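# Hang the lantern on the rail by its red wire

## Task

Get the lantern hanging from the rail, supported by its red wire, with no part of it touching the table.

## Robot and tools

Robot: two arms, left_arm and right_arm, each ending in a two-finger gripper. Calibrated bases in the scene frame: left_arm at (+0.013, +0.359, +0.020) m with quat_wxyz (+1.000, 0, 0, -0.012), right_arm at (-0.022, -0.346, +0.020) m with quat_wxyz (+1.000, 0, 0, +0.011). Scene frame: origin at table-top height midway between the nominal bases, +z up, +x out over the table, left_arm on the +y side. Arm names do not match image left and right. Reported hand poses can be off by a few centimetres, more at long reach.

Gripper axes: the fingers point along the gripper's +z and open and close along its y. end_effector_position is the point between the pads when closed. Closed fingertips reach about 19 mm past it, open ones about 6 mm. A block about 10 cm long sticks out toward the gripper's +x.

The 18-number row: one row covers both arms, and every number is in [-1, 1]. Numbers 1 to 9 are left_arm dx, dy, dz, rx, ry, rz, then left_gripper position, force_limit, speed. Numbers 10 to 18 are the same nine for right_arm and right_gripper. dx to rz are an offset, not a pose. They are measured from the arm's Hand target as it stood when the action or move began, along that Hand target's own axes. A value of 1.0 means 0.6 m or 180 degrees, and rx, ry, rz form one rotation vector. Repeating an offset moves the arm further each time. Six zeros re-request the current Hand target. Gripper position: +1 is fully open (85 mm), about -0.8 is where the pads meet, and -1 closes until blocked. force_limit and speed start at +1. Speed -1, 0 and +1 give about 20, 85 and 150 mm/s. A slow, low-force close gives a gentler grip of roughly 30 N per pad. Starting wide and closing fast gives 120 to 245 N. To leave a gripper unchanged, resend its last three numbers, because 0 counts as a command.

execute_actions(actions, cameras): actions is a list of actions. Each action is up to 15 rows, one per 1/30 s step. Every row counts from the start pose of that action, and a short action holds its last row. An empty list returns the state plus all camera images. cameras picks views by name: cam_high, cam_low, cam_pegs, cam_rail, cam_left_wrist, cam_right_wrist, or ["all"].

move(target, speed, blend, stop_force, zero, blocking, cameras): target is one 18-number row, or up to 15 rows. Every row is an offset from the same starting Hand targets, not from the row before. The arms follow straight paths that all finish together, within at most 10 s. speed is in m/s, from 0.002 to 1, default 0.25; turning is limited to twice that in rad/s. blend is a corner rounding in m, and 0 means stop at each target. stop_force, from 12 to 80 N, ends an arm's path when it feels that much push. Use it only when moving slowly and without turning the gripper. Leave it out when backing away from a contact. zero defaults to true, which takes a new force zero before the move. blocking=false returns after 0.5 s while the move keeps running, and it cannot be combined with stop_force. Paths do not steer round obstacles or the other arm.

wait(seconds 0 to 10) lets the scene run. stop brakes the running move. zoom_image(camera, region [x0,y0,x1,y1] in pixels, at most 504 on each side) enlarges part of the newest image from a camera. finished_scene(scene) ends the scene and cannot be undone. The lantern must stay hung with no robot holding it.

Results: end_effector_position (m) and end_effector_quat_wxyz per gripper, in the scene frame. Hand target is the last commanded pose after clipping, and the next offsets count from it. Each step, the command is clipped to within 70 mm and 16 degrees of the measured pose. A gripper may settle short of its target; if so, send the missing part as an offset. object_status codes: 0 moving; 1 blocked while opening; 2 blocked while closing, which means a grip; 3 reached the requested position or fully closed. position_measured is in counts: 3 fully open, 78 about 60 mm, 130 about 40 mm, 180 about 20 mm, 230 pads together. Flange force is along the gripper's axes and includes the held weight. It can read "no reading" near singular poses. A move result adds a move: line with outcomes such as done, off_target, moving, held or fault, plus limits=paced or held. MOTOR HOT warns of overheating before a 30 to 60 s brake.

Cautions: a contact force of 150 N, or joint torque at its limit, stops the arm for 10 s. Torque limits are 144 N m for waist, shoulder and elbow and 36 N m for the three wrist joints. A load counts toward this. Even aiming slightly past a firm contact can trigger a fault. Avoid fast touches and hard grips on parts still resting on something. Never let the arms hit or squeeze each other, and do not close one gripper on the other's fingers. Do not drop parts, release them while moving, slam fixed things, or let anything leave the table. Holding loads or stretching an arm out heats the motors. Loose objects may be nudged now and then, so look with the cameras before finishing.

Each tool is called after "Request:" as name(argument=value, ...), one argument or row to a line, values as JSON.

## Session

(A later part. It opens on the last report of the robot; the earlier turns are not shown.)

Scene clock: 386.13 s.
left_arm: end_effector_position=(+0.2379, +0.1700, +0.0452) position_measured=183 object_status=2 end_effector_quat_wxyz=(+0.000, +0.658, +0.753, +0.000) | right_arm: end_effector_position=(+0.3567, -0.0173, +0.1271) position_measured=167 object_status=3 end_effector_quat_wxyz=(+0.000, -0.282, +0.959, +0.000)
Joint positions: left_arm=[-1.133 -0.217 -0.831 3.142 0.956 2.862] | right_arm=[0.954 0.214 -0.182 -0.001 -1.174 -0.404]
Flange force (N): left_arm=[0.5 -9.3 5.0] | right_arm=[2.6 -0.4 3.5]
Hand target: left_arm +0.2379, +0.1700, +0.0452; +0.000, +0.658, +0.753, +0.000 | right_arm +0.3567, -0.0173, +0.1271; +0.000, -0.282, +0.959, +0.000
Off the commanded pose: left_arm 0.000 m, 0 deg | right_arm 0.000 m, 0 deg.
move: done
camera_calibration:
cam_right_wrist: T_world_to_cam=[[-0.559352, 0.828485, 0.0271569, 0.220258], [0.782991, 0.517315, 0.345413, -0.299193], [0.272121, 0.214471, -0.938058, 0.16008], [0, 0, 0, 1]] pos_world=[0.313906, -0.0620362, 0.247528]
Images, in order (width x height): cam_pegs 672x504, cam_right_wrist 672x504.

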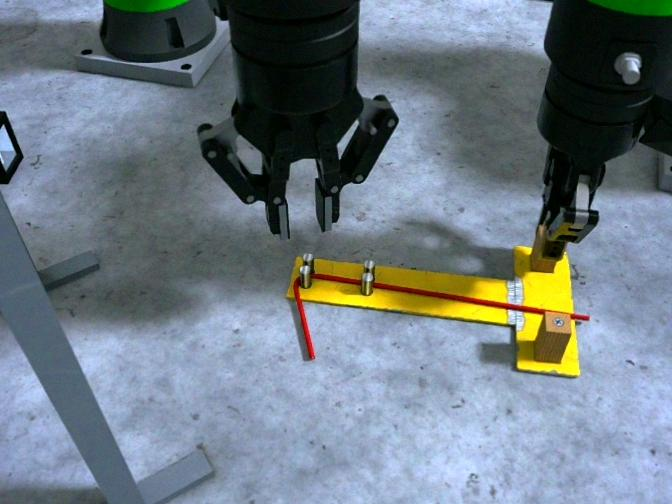

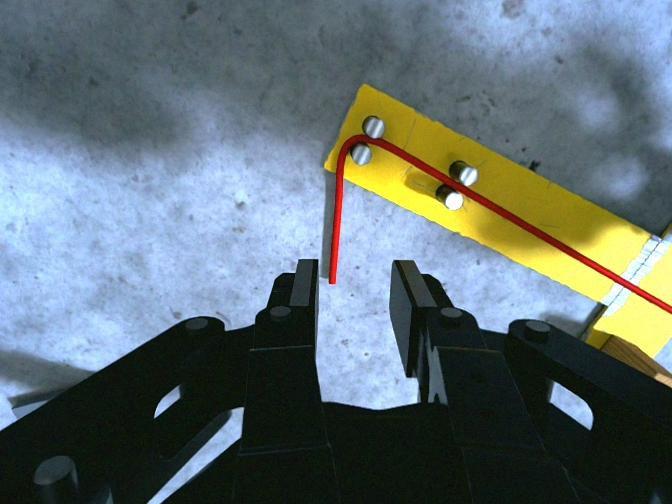

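Request:
move(
  target=[
    [0,0,0,0,0,0,-1,1,-0.5,0,-0.0115,0,0,0,0,-0.3,0,-0.5],
    [0,0,0,0,0,0,-1,1,-0.5,0,-0.0115,0.17,0,0,0,-0.3,0,-0.5],
  ],
  speed=0.1,
  cameras=["cam_right_wrist"],
)

Request:
move(
  target=[0,0,0,0,0,0,-1,1,-0.5,0,0,0,0,0,0,-1,0,-1],
  cameras=["cam_pegs","cam_right_wrist"],
)

Scene clock: 404.53 s.
left_arm: end_effector_position=(+0.2379, +0.1700, +0.0452) position_measured=183 object_status=2 end_effector_quat_wxyz=(+0.000, +0.658, +0.753, +0.000) | right_arm: end_effector_position=(+0.3603, -0.0230, +0.0251) position_measured=167 object_status=3 end_effector_quat_wxyz=(+0.000, -0.282, +0.959, +0.000)
Joint positions: left_arm=[-1.133 -0.217 -0.831 3.142 0.956 2.862] | right_arm=[0.941 0.338 -0.294 -0.001 -0.938 -0.391]
Flange force (N): left_arm=[0.8 -9.0 5.0] | right_arm=[1.3 -1.3 2.5]
Hand target: left_arm +0.2379, +0.1700, +0.0452; +0.000, +0.658, +0.753, +0.000 | right_arm +0.3603, -0.0230, +0.0251; +0.000, -0.282, +0.959, +0.000
Off the commanded pose: left_arm 0.000 m, 0 deg | right_arm 0.000 m, 0 deg.
move: done
camera_calibration:
cam_right_wrist: T_world_to_cam=[[-0.559216, 0.82857, 0.027364, 0.22978], [0.783122, 0.517135, 0.345386, -0.263827], [0.272025, 0.214575, -0.938062, 0.0646998], [0, 0, 0, 1]] pos_world=[0.317506, -0.0678377, 0.145527]
Images, in order (width x height): cam_right_wrist 672x504.

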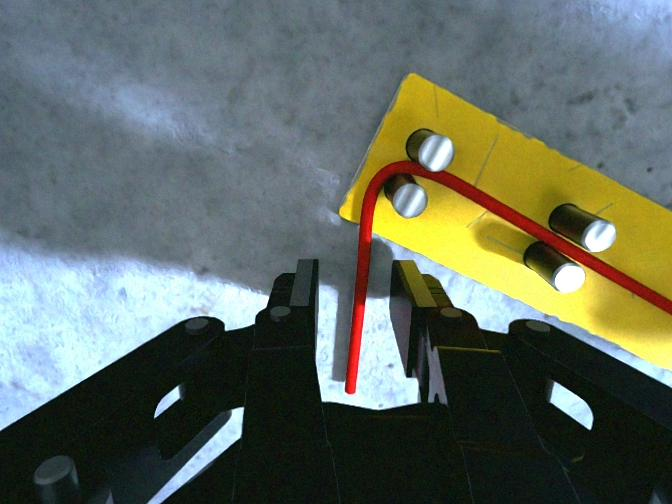

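Scene clock: 406.17 s.
left_arm: end_effector_position=(+0.2379, +0.1700, +0.0452) position_measured=183 object_status=2 end_effector_quat_wxyz=(+0.000, +0.658, +0.753, +0.000) | right_arm: end_effector_position=(+0.3603, -0.0230, +0.0251) position_measured=228 object_status=0 end_effector_quat_wxyz=(+0.000, -0.282, +0.959, +0.000)
Joint positions: left_arm=[-1.133 -0.217 -0.831 3.142 0.956 2.862] | right_arm=[0.941 0.338 -0.294 -0.001 -0.938 -0.391]
Flange force (N): left_arm=[0.5 -9.2 4.8] | right_arm=[1.6 0.2 2.2]
Hand target: left_arm +0.2379, +0.1700, +0.0452; +0.000, +0.658, +0.753, +0.000 | right_arm +0.3603, -0.0230, +0.0251; +0.000, -0.282, +0.959, +0.000
Off the commanded pose: left_arm 0.000 m, 0 deg | right_arm 0.000 m, 0 deg.
move: done
camera_calibration:
cam_right_wrist: T_world_to_cam=[[-0.559376, 0.828467, 0.0272346, 0.229842], [0.782977, 0.517304, 0.345462, -0.263782], [0.272115, 0.214567, -0.938038, 0.0646679], [0, 0, 0, 1]] pos_world=[0.317506, -0.0678366, 0.145528]
Images, in order (width x height): cam_pegs 672x504, cam_right_wrist 672x504.

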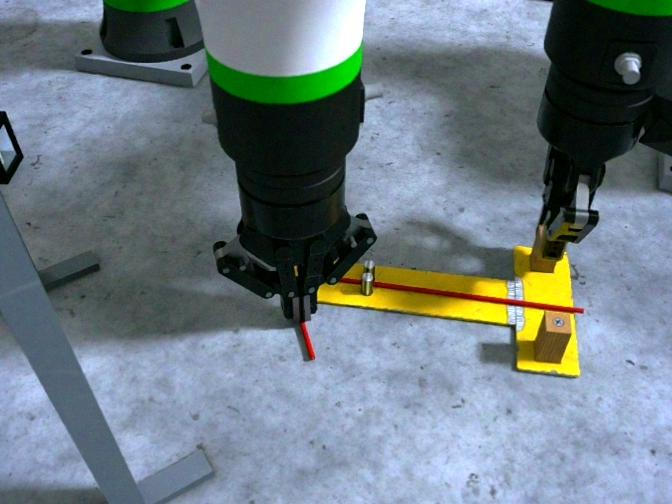

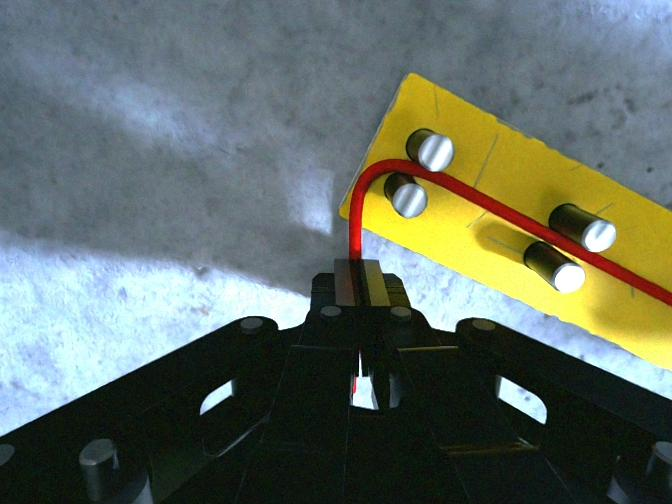

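Request:
move(
  target=[0.2333,0,0,0,0,0,-1,1,-0.5,0,0,0,0,0,0,-1,0,-1],
  speed=0.05,
  stop_force=40,
  cameras=["cam_pegs","cam_right_wrist","cam_high"],
)

Scene clock: 412.77 s.
left_arm: end_effector_position=(+0.2223, +0.2862, +0.0452) position_measured=183 object_status=2 end_effector_quat_wxyz=(+0.000, +0.658, +0.753, +0.000) | right_arm: end_effector_position=(+0.3603, -0.0230, +0.0251) position_measured=228 object_status=2 end_effector_quat_wxyz=(+0.000, -0.282, +0.959, +0.000)
Joint positions: left_arm=[-0.937 -0.504 -1.005 3.141 1.07 2.666] | right_arm=[0.941 0.338 -0.294 -0.001 -0.938 -0.391]
Flange force (N): left_arm=no reading | right_arm=[1.5 0.2 3.1]
Hand target: left_arm +0.2222, +0.2862, +0.0452; +0.000, +0.658, +0.753, +0.000 (not the last commanded pose) | right_arm +0.3603, -0.0230, +0.0251; +0.000, -0.282, +0.959, +0.000
Off the commanded pose: left_arm 0.023 m, 0 deg | right_arm 0.000 m, 0 deg.
move: given up (left_arm; no force reading, so stop_force could not act: that arm's path ended)
camera_calibration:
cam_right_wrist: T_world_to_cam=[[-0.55931, 0.82851, 0.0272635, 0.22982], [0.783023, 0.517235, 0.345461, -0.263801], [0.272116, 0.214568, -0.938037, 0.0646675], [0, 0, 0, 1]] pos_world=[0.317506, -0.067837, 0.145528]
Images, in order (width x height): cam_high 672x504, cam_pegs 672x504, cam_right_wrist 672x504.

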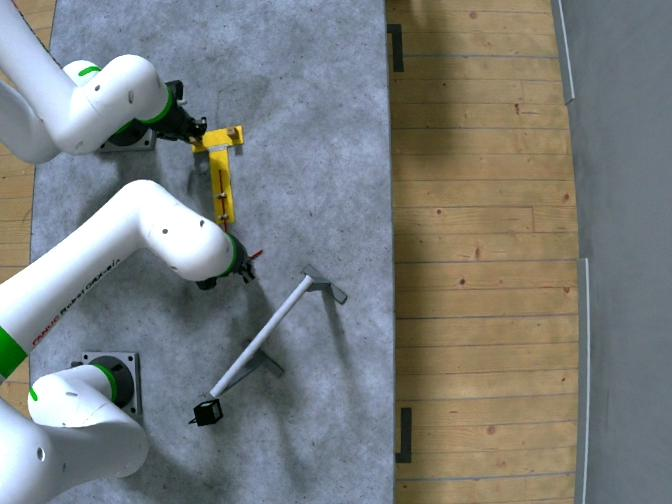

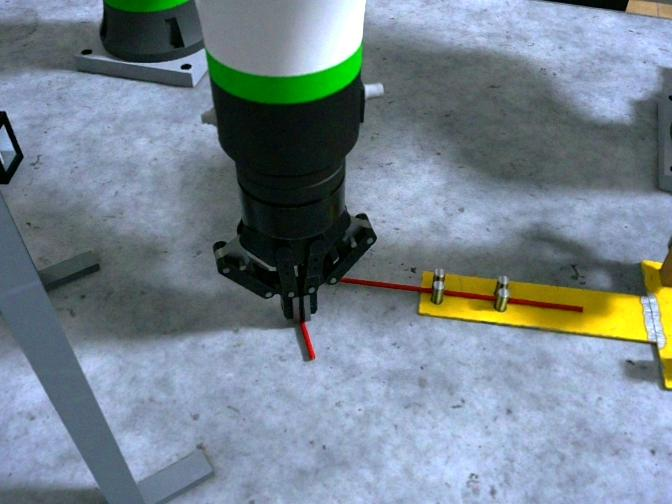

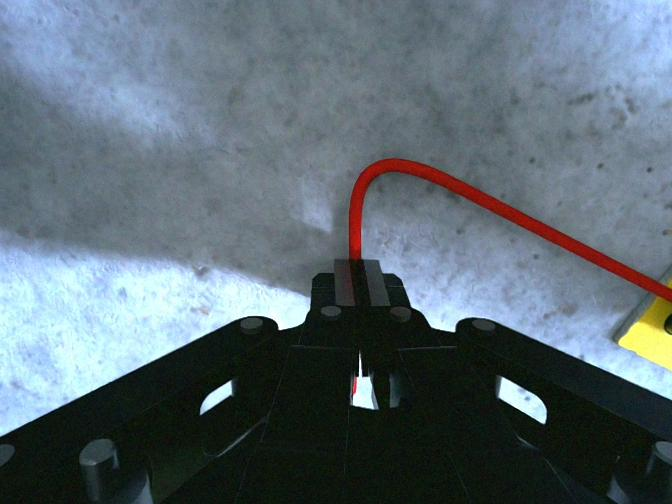

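Request:
move(
  target=[0,0,0,0,0,0,-1,1,-0.5,0.02,-0.0422,0,0,0,0,-1,0,-1],
  speed=0.05,
  cameras=["cam_pegs"],
)

Request:
move(
  target=[
    [0,0,0,0,0,0,-1,1,-0.5,0,0,0,0,0,0,-0.3,0,-0.5],
    [0,0,0,0,0,0,-1,1,-0.5,0,0,-0.17,0,0,0,-0.3,0,-0.5],
    [0,0,0,0,0,0,-1,1,-0.5,0.0083,0.18,-0.17,0,0,0.64,-0.3,0,-0.5],
  ],
  speed=[0.1,0.15,0.5],
  cameras=["cam_pegs","cam_right_wrist"],
)

Scene clock: 424.73 s.
left_arm: end_effector_position=(+0.2222, +0.2862, +0.0452) position_measured=183 object_status=2 end_effector_quat_wxyz=(+0.000, +0.658, +0.753, +0.000) | right_arm: end_effector_position=(+0.3639, -0.0508, +0.0251) position_measured=228 object_status=2 end_effector_quat_wxyz=(+0.000, -0.282, +0.959, +0.000)
Joint positions: left_arm=[-0.937 -0.504 -1.005 3.142 1.07 2.666] | right_arm=[0.901 0.307 -0.337 -0.001 -0.927 -0.351]
Flange force (N): left_arm=no reading | right_arm=[1.8 0.6 2.6]
Hand target: left_arm +0.2222, +0.2862, +0.0452; +0.000, +0.658, +0.753, +0.000 | right_arm +0.3640, -0.0508, +0.0251; +0.000, -0.282, +0.959, +0.000
Off the commanded pose: left_arm 0.000 m, 0 deg | right_arm 0.000 m, 0 deg.
move: done
Images, in order (width x height): cam_pegs 672x504.

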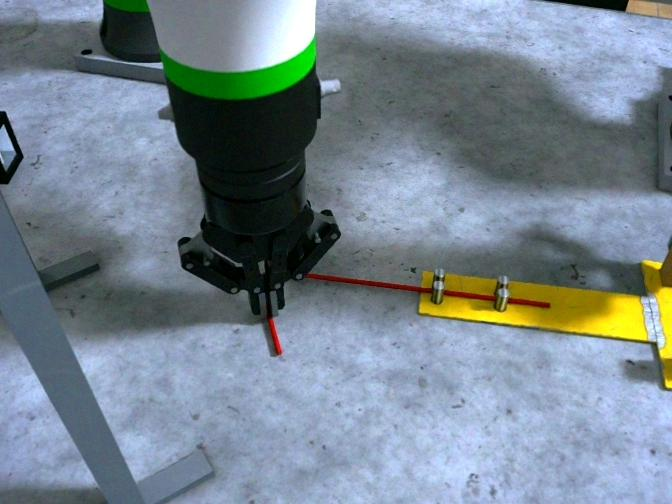

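Scene clock: 429.00 s.
left_arm: end_effector_position=(+0.2222, +0.2862, +0.0452) position_measured=183 object_status=2 end_effector_quat_wxyz=(+0.000, +0.658, +0.753, +0.000) | right_arm: end_effector_position=(+0.3014, +0.0372, +0.1271) position_measured=167 object_status=3 end_effector_quat_wxyz=(+0.000, +0.659, +0.752, +0.000)
Joint positions: left_arm=[-0.937 -0.504 -1.005 3.142 1.07 2.666] | right_arm=[1.109 0.214 -0.182 -0.001 -1.174 -2.57]
Flange force (N): left_arm=no reading | right_arm=[-1.6 -1.7 3.3]
Hand target: left_arm +0.2222, +0.2862, +0.0452; +0.000, +0.658, +0.753, +0.000 | right_arm +0.3014, +0.0372, +0.1271; +0.000, +0.659, +0.752, +0.000
Off the commanded pose: left_arm 0.000 m, 0 deg | right_arm 0.000 m, 0 deg.
move: done
camera_calibration:
cam_right_wrist: T_world_to_cam=[[0.987847, 0.153273, 0.025815, -0.296867], [0.135073, -0.928713, 0.345323, -0.0349771], [0.0769034, -0.337639, -0.938129, 0.242923], [0, 0, 0, 1]] pos_world=[0.279302, 0.0950384, 0.247635]
Images, in order (width x height): cam_pegs 672x504, cam_right_wrist 672x504.

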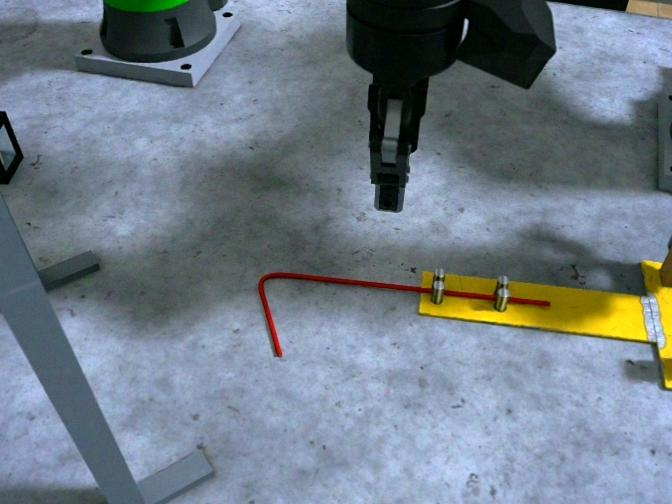

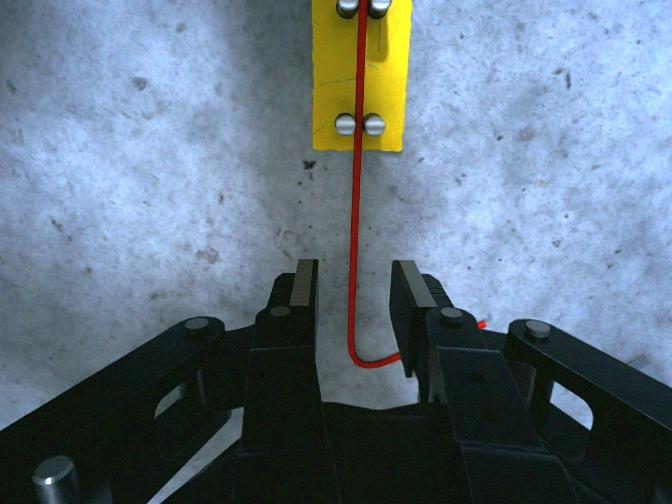

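Request:
move(
  target=[0,0,0,0,0,0,-1,1,-0.5,0,-0.002,0.17,0,0,0,-0.3,0,-0.5],
  speed=0.1,
)

Request:
move(
  target=[
    [0,0,0,0,0,0,-1,1,-0.5,0,0,0,0,0,0,-1,0,-1],
  ],
)

Request:
move(
  target=[
    [0,0,0,0,0,0,-1,1,-0.5,0.0027,0.0368,0,0,0,-0.1667,-1,0,-1],
    [0,0,0,0,0,0,-1,1,-0.5,0.0235,0.0673,0,0,0,-0.333,-1,0,-1],
    [0,0,0,0,0,0,-1,1,-0.5,0.0567,0.0833,0,0,0,-0.5,-1,0,-1],
  ],
  speed=0.09,
  blend=0.008,
  cameras=["cam_pegs","cam_right_wrist"],
)

Scene clock: 436.90 s.
left_arm: end_effector_position=(+0.2222, +0.2862, +0.0452) position_measured=183 object_status=2 end_effector_quat_wxyz=(+0.000, +0.658, +0.753, +0.000) | right_arm: end_effector_position=(+0.3001, +0.0371, +0.0251) position_measured=167 object_status=3 end_effector_quat_wxyz=(+0.000, +0.659, +0.752, +0.000)
Joint positions: left_arm=[-0.937 -0.504 -1.005 3.142 1.07 2.666] | right_arm=[1.112 0.338 -0.294 -0.001 -0.938 -2.572]
Flange force (N): left_arm=no reading | right_arm=[-1.3 -1.8 2.9]
Hand target: left_arm +0.2222, +0.2862, +0.0452; +0.000, +0.658, +0.753, +0.000 | right_arm +0.3001, +0.0371, +0.0251; +0.000, +0.659, +0.752, +0.000
Off the commanded pose: left_arm 0.000 m, 0 deg | right_arm 0.000 m, 0 deg.
move: done

Scene clock: 438.47 s.
left_arm: end_effector_position=(+0.2222, +0.2862, +0.0452) position_measured=183 object_status=2 end_effector_quat_wxyz=(+0.000, +0.658, +0.753, +0.000) | right_arm: end_effector_position=(+0.3001, +0.0371, +0.0251) position_measured=231 object_status=3 end_effector_quat_wxyz=(+0.000, +0.659, +0.752, +0.000)
Joint positions: left_arm=[-0.937 -0.504 -1.005 3.142 1.07 2.666] | right_arm=[1.112 0.338 -0.294 -0.001 -0.938 -2.572]
Flange force (N): left_arm=no reading | right_arm=[-1.8 1.0 -5.7]
Hand target: left_arm +0.2222, +0.2862, +0.0452; +0.000, +0.658, +0.753, +0.000 | right_arm +0.3001, +0.0371, +0.0251; +0.000, +0.659, +0.752, +0.000
Off the commanded pose: left_arm 0.000 m, 0 deg | right_arm 0.000 m, 0 deg.
move: done

Scene clock: 447.53 s.
left_arm: end_effector_position=(+0.2222, +0.2862, +0.0452) position_measured=183 object_status=2 end_effector_quat_wxyz=(+0.000, +0.658, +0.753, +0.000) | right_arm: end_effector_position=(+0.3451, +0.0775, +0.0251) position_measured=231 object_status=3 end_effector_quat_wxyz=(+0.000, -0.066, +0.998, +0.000)
Joint positions: left_arm=[-0.937 -0.504 -1.005 3.142 1.07 2.666] | right_arm=[1.068 0.465 -0.11 -0.001 -0.996 -0.958]
Flange force (N): left_arm=no reading | right_arm=[1.4 -1.0 2.8]
Hand target: left_arm +0.2222, +0.2862, +0.0452; +0.000, +0.658, +0.753, +0.000 | right_arm +0.3452, +0.0774, +0.0251; +0.000, -0.066, +0.998, +0.000
Off the commanded pose: left_arm 0.000 m, 0 deg | right_arm 0.000 m, 0 deg.
move: done
camera_calibration:
cam_right_wrist: T_world_to_cam=[[-0.153271, 0.987815, 0.0270202, -0.0144139], [0.928817, 0.134675, 0.345197, -0.324612], [0.337352, 0.0780057, -0.938141, 0.035372], [0, 0, 0, 1]] pos_world=[0.287363, 0.0551961, 0.145628]
Images, in order (width x height): cam_pegs 672x504, cam_right_wrist 672x504.

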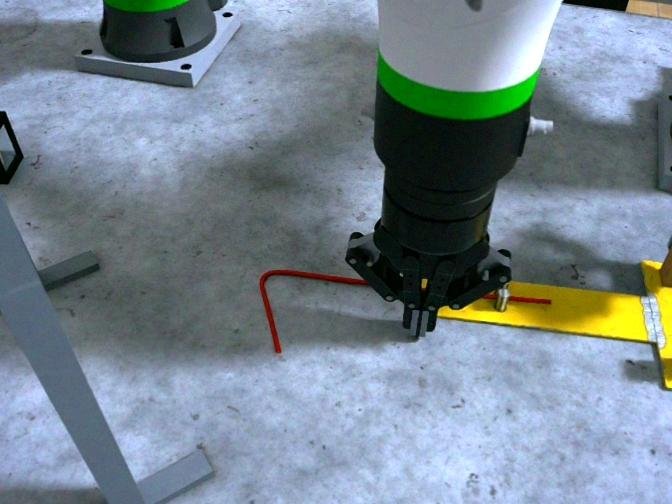

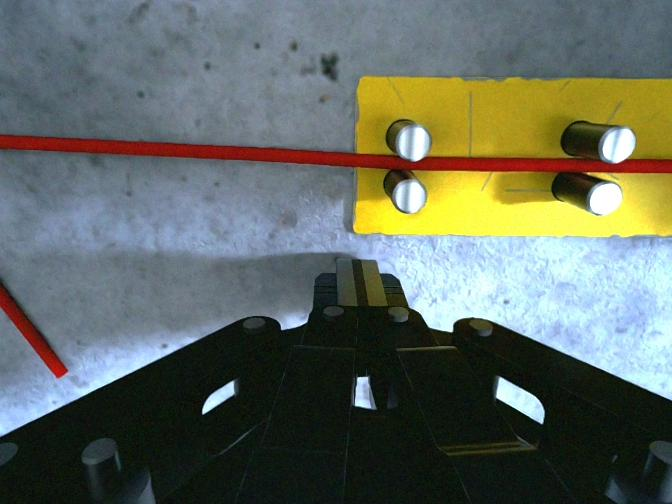

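Request:
move(
  target=[
    [0,0,0,0,0,0,-1,1,-0.5,0,0,-0.07,0,0,0,-0.3,0,-0.5],
    [0,0,0,0,0,0,-1,1,-0.5,0.0824,-0.0569,-0.07,0,0,0.5,-0.3,0,-0.5],
  ],
  speed=[0.15,0.4],
)

Request:
move(
  target=[0,0,0,0,0,0,-1,1,-0.5,0,0,0.075,0,0,0,-0.3,0,-0.5],
  speed=0.05,
)

Request:
move(
  target=[
    [0,0,0,0,0,0,-1,1,-0.5,0,0,0,0,0,0,-1,0,-1],
  ],
  cameras=["cam_pegs","cam_right_wrist"],
)

Request:
zoom_image(
  camera="cam_pegs",
  region=[250, 180, 600, 380],
)

Scene clock: 461.57 s.
left_arm: end_effector_position=(+0.2222, +0.2862, +0.0452) position_measured=183 object_status=2 end_effector_quat_wxyz=(+0.000, +0.658, +0.753, +0.000) | right_arm: end_effector_position=(+0.3007, +0.0371, +0.0671) position_measured=167 object_status=3 end_effector_quat_wxyz=(+0.000, +0.659, +0.752, +0.000)
Joint positions: left_arm=[-0.937 -0.504 -1.005 3.142 1.07 2.666] | right_arm=[1.11 0.28 -0.255 -0.001 -1.035 -2.571]
Flange force (N): left_arm=no reading | right_arm=[-1.1 -1.6 2.9]
Hand target: left_arm +0.2222, +0.2862, +0.0452; +0.000, +0.658, +0.753, +0.000 | right_arm +0.3007, +0.0371, +0.0671; +0.000, +0.659, +0.752, +0.000
Off the commanded pose: left_arm 0.000 m, 0 deg | right_arm 0.000 m, 0 deg.
move: done

Scene clock: 462.77 s.
left_arm: end_effector_position=(+0.2222, +0.2862, +0.0452) position_measured=183 object_status=2 end_effector_quat_wxyz=(+0.000, +0.658, +0.753, +0.000) | right_arm: end_effector_position=(+0.3007, +0.0371, +0.0222) position_measured=167 object_status=3 end_effector_quat_wxyz=(+0.000, +0.659, +0.752, +0.000)
Joint positions: left_arm=[-0.937 -0.504 -1.005 3.142 1.07 2.666] | right_arm=[1.111 0.344 -0.295 -0.001 -0.932 -2.571]
Flange force (N): left_arm=no reading | right_arm=[-1.1 -1.2 2.6]
Hand target: left_arm +0.2222, +0.2862, +0.0452; +0.000, +0.658, +0.753, +0.000 | right_arm +0.3007, +0.0371, +0.0221; +0.000, +0.659, +0.752, +0.000
Off the commanded pose: left_arm 0.000 m, 0 deg | right_arm 0.000 m, 0 deg.
move: done

Scene clock: 464.37 s.
left_arm: end_effector_position=(+0.2222, +0.2862, +0.0452) position_measured=183 object_status=2 end_effector_quat_wxyz=(+0.000, +0.658, +0.753, +0.000) | right_arm: end_effector_position=(+0.3006, +0.0371, +0.0221) position_measured=226 object_status=0 end_effector_quat_wxyz=(+0.000, +0.659, +0.752, +0.000)
Joint positions: left_arm=[-0.937 -0.504 -1.005 3.142 1.07 2.666] | right_arm=[1.111 0.344 -0.295 -0.001 -0.932 -2.571]
Flange force (N): left_arm=no reading | right_arm=[-4.9 3.6 2.9]
Hand target: left_arm +0.2222, +0.2862, +0.0452; +0.000, +0.658, +0.753, +0.000 | right_arm +0.3007, +0.0371, +0.0221; +0.000, +0.659, +0.752, +0.000
Off the commanded pose: left_arm 0.000 m, 0 deg | right_arm 0.000 m, 0 deg.
move: done
camera_calibration:
cam_right_wrist: T_world_to_cam=[[0.987846, 0.153275, 0.0258297, -0.293353], [0.135078, -0.928744, 0.345236, 0.00131079], [0.0769054, -0.337551, -0.93816, 0.144443], [0, 0, 0, 1]] pos_world=[0.278502, 0.0949379, 0.142635]
Images, in order (width x height): cam_pegs 672x504, cam_right_wrist 672x504.

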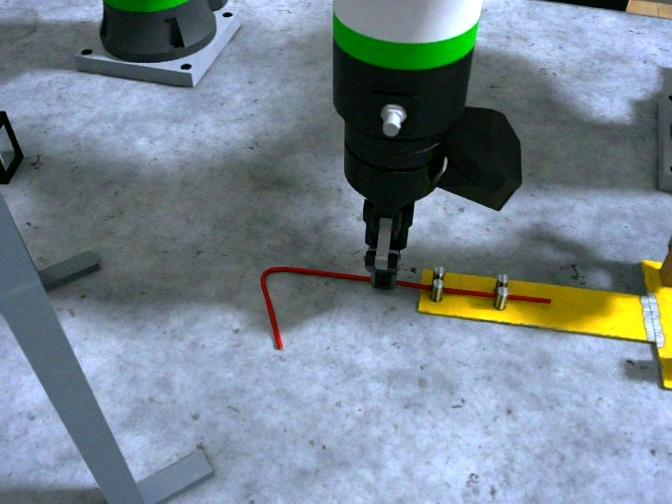

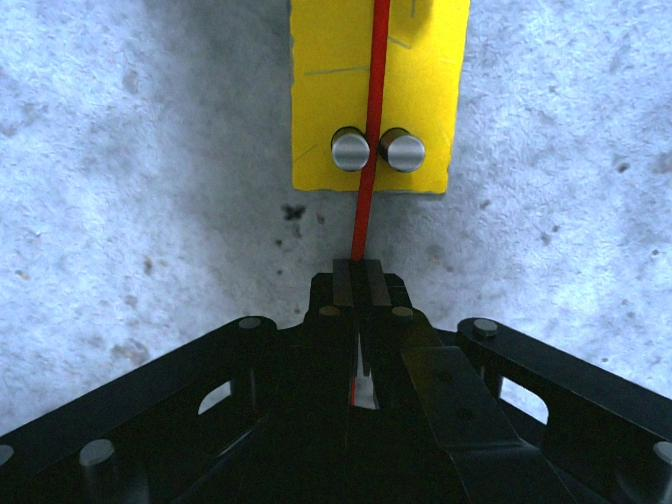

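Scaled by 1.440 from the camera's 672x504 image, which has a finer 960x720 frame.

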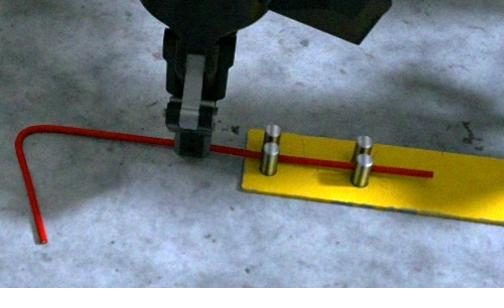

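Request:
move(
  target=[
    [0,0,0,0,0,0,-1,1,-0.5,0.0027,0.0368,-0.002,0,0,-0.1667,-1,0,-1],
    [0,0,0,0,0,0,-1,1,-0.5,0.0235,0.0673,-0.002,0,0,-0.333,-1,0,-1],
    [0,0,0,0,0,0,-1,1,-0.5,0.0567,0.0833,-0.002,0,0,-0.5,-1,0,-1],
  ],
  speed=0.1,
  blend=0.008,
  cameras=["cam_pegs","cam_right_wrist"],
)

Scene clock: 477.50 s.
left_arm: end_effector_position=(+0.2222, +0.2862, +0.0452) position_measured=183 object_status=2 end_effector_quat_wxyz=(+0.000, +0.658, +0.753, +0.000) | right_arm: end_effector_position=(+0.3457, +0.0774, +0.0233) position_measured=226 object_status=2 end_effector_quat_wxyz=(+0.000, -0.066, +0.998, +0.000)
Joint positions: left_arm=[-0.937 -0.504 -1.005 3.142 1.07 2.666] | right_arm=[1.067 0.468 -0.11 -0.001 -0.992 -0.957]
Flange force (N): left_arm=no reading | right_arm=[2.9 -9.2 3.2]
Hand target: left_arm +0.2222, +0.2862, +0.0452; +0.000, +0.658, +0.753, +0.000 | right_arm +0.3457, +0.0774, +0.0233; +0.000, -0.066, +0.998, +0.000
Off the commanded pose: left_arm 0.000 m, 0 deg | right_arm 0.000 m, 0 deg.
move: done
camera_calibration:
cam_right_wrist: T_world_to_cam=[[-0.153363, 0.987801, 0.026986, -0.0142569], [0.928803, 0.134773, 0.345198, -0.324457], [0.33735, 0.0780053, -0.938142, 0.0335153], [0, 0, 0, 1]] pos_world=[0.287864, 0.0551965, 0.143829]
Images, in order (width x height): cam_pegs 672x504, cam_right_wrist 672x504.

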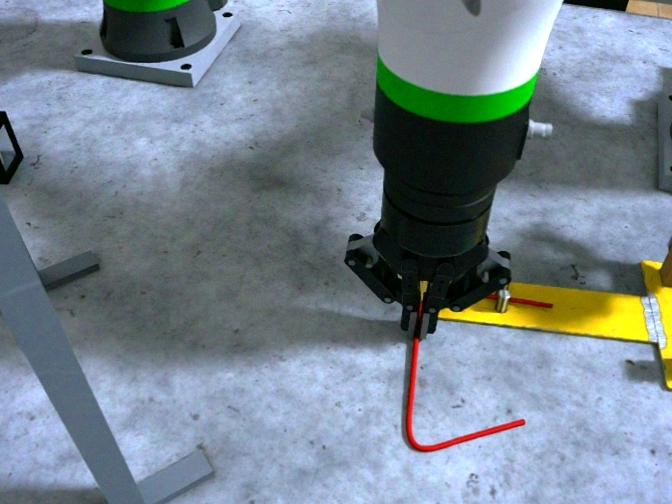

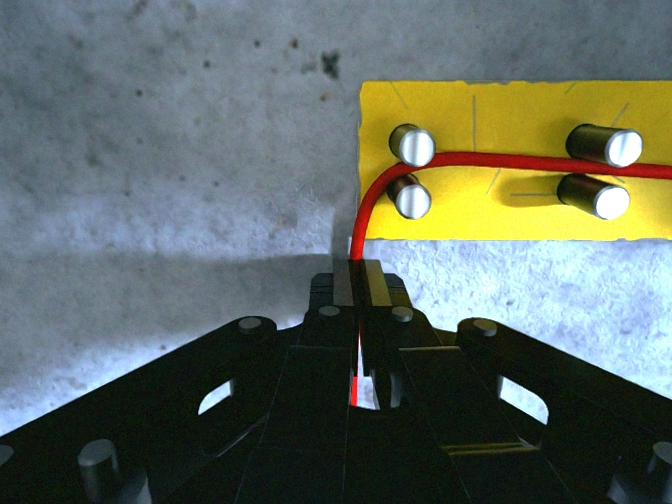

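Request:
move(
  target=[
    [0,0,0,0,0,0,-1,1,-0.5,0.0027,0.0368,0,0,0,-0.1667,-1,0,-1],
    [0,0,0,0,0,0,-1,1,-0.5,0.0148,0.0583,0,0,0,-0.278,-1,0,-1],
  ],
  speed=0.09,
  blend=0.008,
  cameras=["cam_pegs","cam_right_wrist"],
)

Scene clock: 487.17 s.
left_arm: end_effector_position=(+0.2222, +0.2862, +0.0452) position_measured=183 object_status=2 end_effector_quat_wxyz=(+0.000, +0.658, +0.753, +0.000) | right_arm: end_effector_position=(+0.3406, +0.0998, +0.0233) position_measured=226 object_status=2 end_effector_quat_wxyz=(+0.000, -0.331, +0.944, +0.000)
Joint positions: left_arm=[-0.937 -0.504 -1.005 3.142 1.07 2.666] | right_arm=[1.093 0.498 -0.065 -0.001 -1.008 -0.441]
Flange force (N): left_arm=no reading | right_arm=[12.0 -17.0 2.5]
Hand target: left_arm +0.2222, +0.2862, +0.0452; +0.000, +0.658, +0.753, +0.000 | right_arm +0.3407, +0.0997, +0.0233; +0.000, -0.331, +0.944, +0.000 (not the last commanded pose)
Off the commanded pose: left_arm 0.000 m, 0 deg | right_arm 0.014 m, 19 deg.
move: held (right_arm; a check stopped the path); path passed 1 of 2 targets; limits=held
pose unreachable (right arm): on one or more control steps of this call, first in action 0 (counted from 0), this arm could not follow its commanded pose, so it was not sent that pose on those steps. It may still have moved: this result reports where it is.
cause: moving toward the commanded pose would bring a part of the arm too close to another arm (a part of this arm just beyond joint 4 (forearm roll) and a part of the left arm just beyond its joint 4 (forearm roll), along the way the arms are being sent, or toward where that arm still pushes).
camera_calibration:
cam_right_wrist: T_world_to_cam=[[-0.640858, 0.767181, 0.0271073, 0.150941], [0.726137, 0.59436, 0.345631, -0.299687], [0.24905, 0.241184, -0.937979, 0.0472708], [0, 0, 0, 1]] pos_world=[0.302573, 0.0509219, 0.143829]
Images, in order (width x height): cam_pegs 672x504, cam_right_wrist 672x504.

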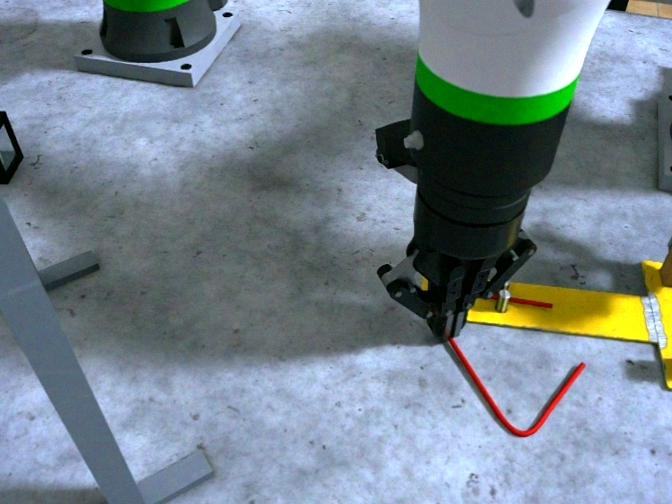

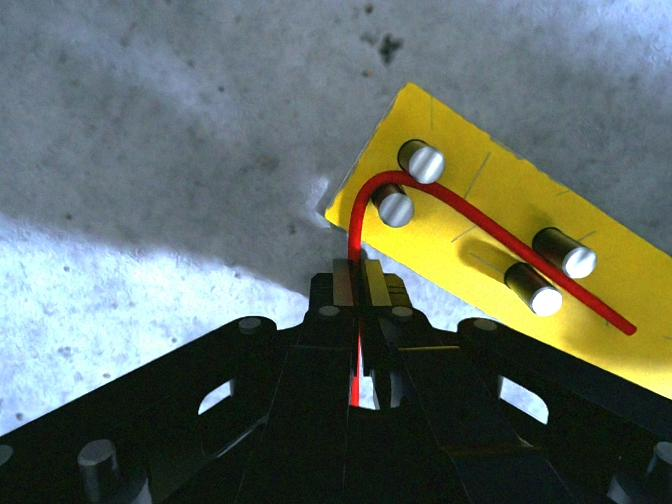

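Request:
move(
  target=[
    [0,0,0,0,0,0,-1,1,-0.5,0,-0.003,0,0,0,0.02,-1,0,-1],
    [0,0,0,0,0,0,-1,1,-0.5,0,-0.003,-0.15,0,0,0.02,-1,0,-1],
  ],
  speed=0.06,
  cameras=["cam_pegs","cam_right_wrist","cam_low"],
)

Scene clock: 494.67 s.
left_arm: end_effector_position=(+0.2222, +0.2862, +0.0452) position_measured=183 object_status=2 end_effector_quat_wxyz=(+0.000, +0.658, +0.753, +0.000) | right_arm: end_effector_position=(+0.3419, +0.0983, +0.0328) position_measured=226 object_status=2 end_effector_quat_wxyz=(+0.000, -0.301, +0.954, +0.000)
Joint positions: left_arm=[-0.937 -0.504 -1.005 3.142 1.07 2.666] | right_arm=[1.09 0.484 -0.06 -0.001 -1.027 -0.501]
Flange force (N): left_arm=no reading | right_arm=[7.4 -16.0 6.8]
Hand target: left_arm +0.2222, +0.2862, +0.0452; +0.000, +0.658, +0.753, +0.000 | right_arm +0.3419, +0.0983, +0.0328; +0.000, -0.301, +0.954, +0.000 (not the last commanded pose)
Off the commanded pose: left_arm 0.000 m, 0 deg | right_arm 0.080 m, 0 deg.
move: held (right_arm; a check stopped the path); path passed 1 of 2 targets; limits=held
pose unreachable (right arm): on one or more control steps of this call, first in action 0 (counted from 0), this arm could not follow its commanded pose, so it was not sent that pose on those steps. It may still have moved: this result reports where it is.
cause: moving toward the commanded pose would bring a part of the arm too close to another arm (a part of this arm just beyond joint 4 (forearm roll) and a part of the left arm just beyond its joint 4 (forearm roll), along the way the arms are being sent, or toward where that arm still pushes).
camera_calibration:
cam_right_wrist: T_world_to_cam=[[-0.591126, 0.806122, 0.027161, 0.131892], [0.762226, 0.54729, 0.345667, -0.310684], [0.263784, 0.225035, -0.937964, 0.0527926], [0, 0, 0, 1]] pos_world=[0.300851, 0.0518332, 0.153328]
Images, in order (width x height): cam_low 672x504, cam_pegs 672x504, cam_right_wrist 672x504.

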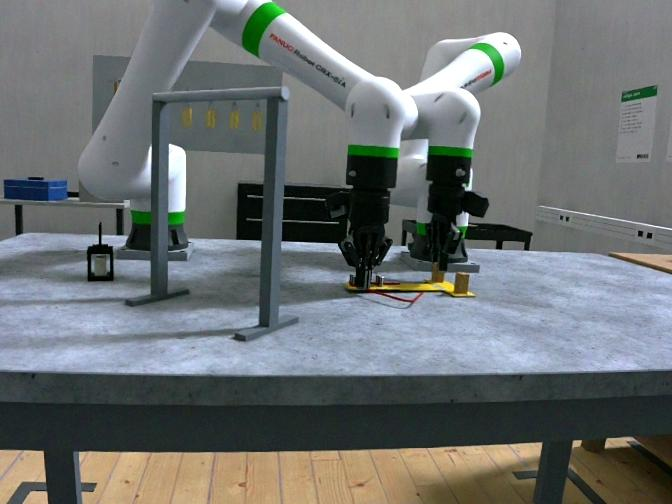

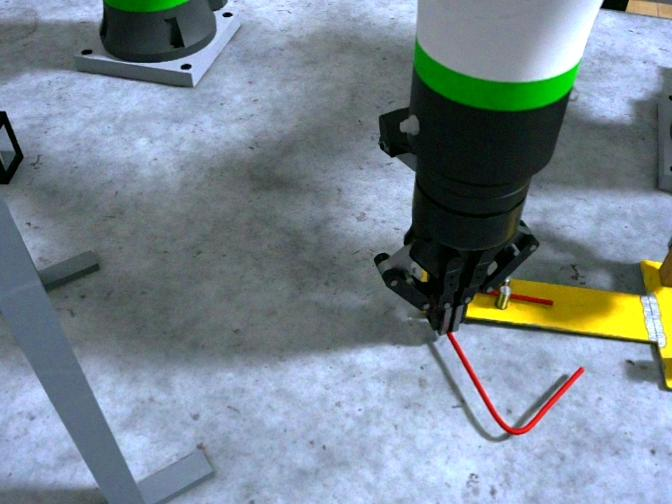

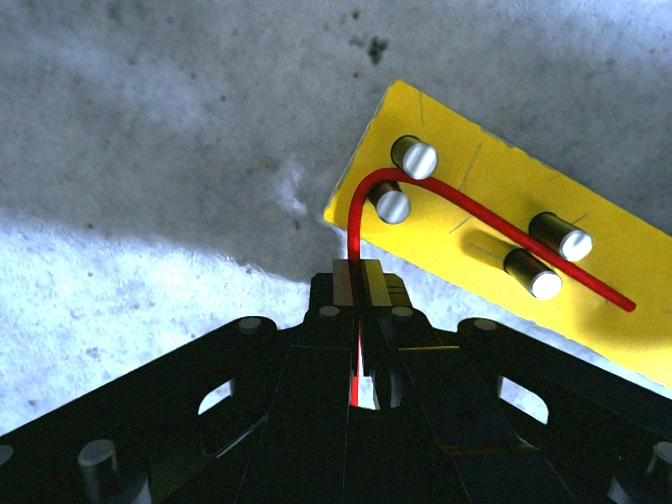

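Request:
move(
  target=[
    [0,0,0,0,0,0,-1,1,-0.5,-0.003,-0.01,0,0,0,0.035,-1,0,-1],
    [-0.1953,0,0,0,0,0,-1,1,-0.5,0.0867,-0.1837,0,0,0,0.035,-1,0,-1],
  ],
  speed=0.05,
  cameras=["cam_pegs","cam_right_wrist"],
)

Scene clock: 504.57 s.
left_arm: end_effector_position=(+0.2379, +0.1701, +0.0452) position_measured=183 object_status=2 end_effector_quat_wxyz=(+0.000, +0.658, +0.753, +0.000) | right_arm: end_effector_position=(+0.3625, -0.0219, +0.0327) position_measured=226 object_status=2 end_effector_quat_wxyz=(+0.000, -0.248, +0.969, +0.000)
Joint positions: left_arm=[-1.132 -0.218 -0.832 3.142 0.956 2.862] | right_arm=[0.939 0.332 -0.281 -0.001 -0.958 -0.46]
Flange force (N): left_arm=[0.8 -3.5 3.7] | right_arm=[8.8 2.5 4.8]
Hand target: left_arm +0.2379, +0.1701, +0.0452; +0.000, +0.658, +0.753, +0.000 | right_arm +0.3625, -0.0219, +0.0327; +0.000, -0.248, +0.969, +0.000
Off the commanded pose: left_arm 0.000 m, 0 deg | right_arm 0.000 m, 0 deg.
move: done
camera_calibration:
cam_right_wrist: T_world_to_cam=[[-0.499158, 0.866086, 0.02714, 0.20891], [0.817663, 0.46042, 0.345602, -0.282594], [0.286825, 0.194701, -0.937989, 0.0652813], [0, 0, 0, 1]] pos_world=[0.316622, -0.0635325, 0.153228]
Images, in order (width x height): cam_pegs 672x504, cam_right_wrist 672x504.

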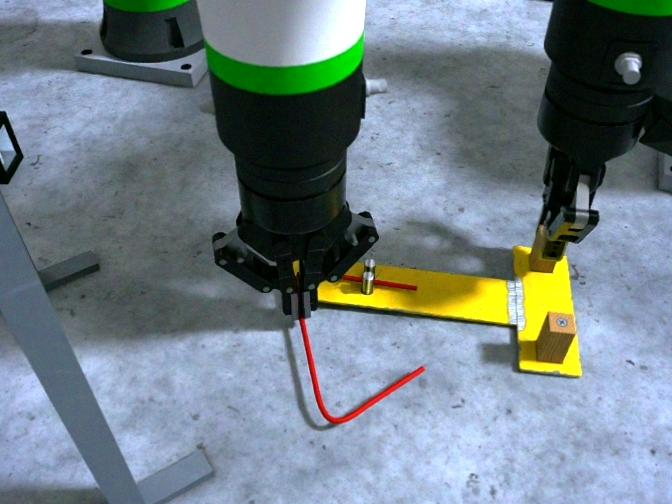

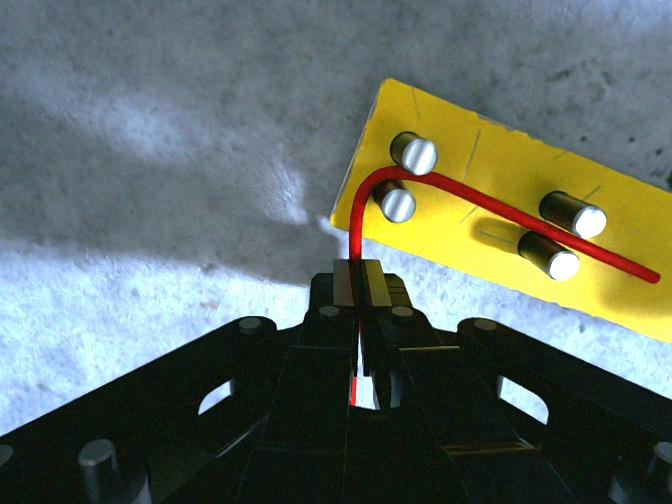

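Request:
move(
  target=[0,0,0,0,0,0,-1,1,-0.5,0,0,-0.18,0,0,0,-1,0,-1],
  speed=0.06,
  cameras=["cam_pegs","cam_right_wrist","cam_low"],
)

Scene clock: 508.90 s.
left_arm: end_effector_position=(+0.2379, +0.1701, +0.0452) position_measured=183 object_status=2 end_effector_quat_wxyz=(+0.000, +0.658, +0.753, +0.000) | right_arm: end_effector_position=(+0.3626, -0.0219, +0.1407) position_measured=226 object_status=2 end_effector_quat_wxyz=(+0.000, -0.248, +0.969, +0.000)
Joint positions: left_arm=[-1.132 -0.218 -0.831 3.142 0.956 2.862] | right_arm=[0.939 0.205 -0.159 -0.001 -1.206 -0.46]
Flange force (N): left_arm=[0.8 -9.9 5.1] | right_arm=[2.2 -0.2 3.4]
Hand target: left_arm +0.2379, +0.1701, +0.0452; +0.000, +0.658, +0.753, +0.000 | right_arm +0.3626, -0.0219, +0.1407; +0.000, -0.248, +0.969, +0.000
Off the commanded pose: left_arm 0.000 m, 0 deg | right_arm 0.000 m, 0 deg.
move: done
camera_calibration:
cam_right_wrist: T_world_to_cam=[[-0.499133, 0.866103, 0.0270588, 0.205993], [0.817676, 0.460429, 0.345559, -0.319912], [0.286831, 0.194605, -0.938007, 0.166581], [0, 0, 0, 1]] pos_world=[0.316622, -0.0635322, 0.261229]
Images, in order (width x height): cam_low 672x504, cam_pegs 672x504, cam_right_wrist 672x504.

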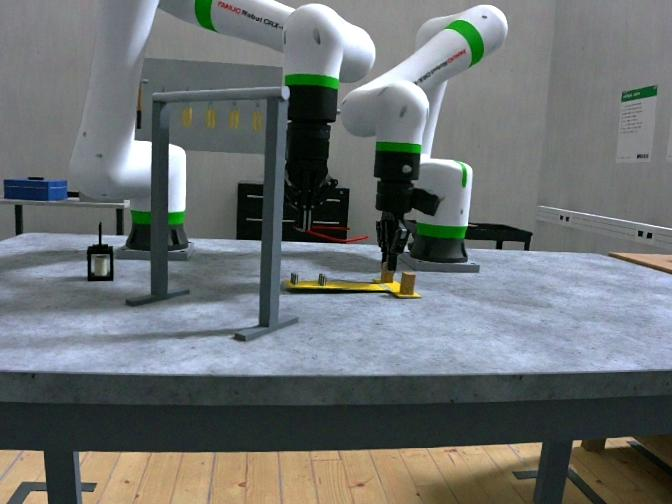

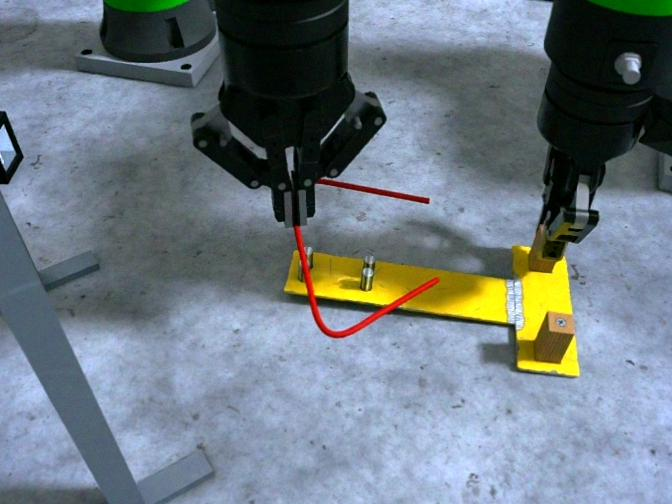

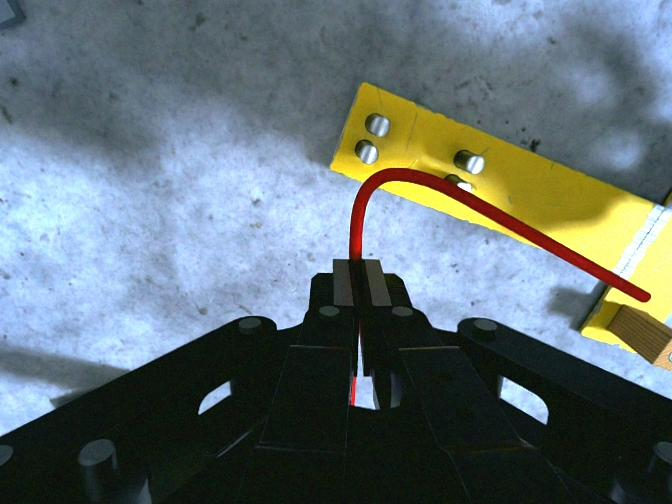

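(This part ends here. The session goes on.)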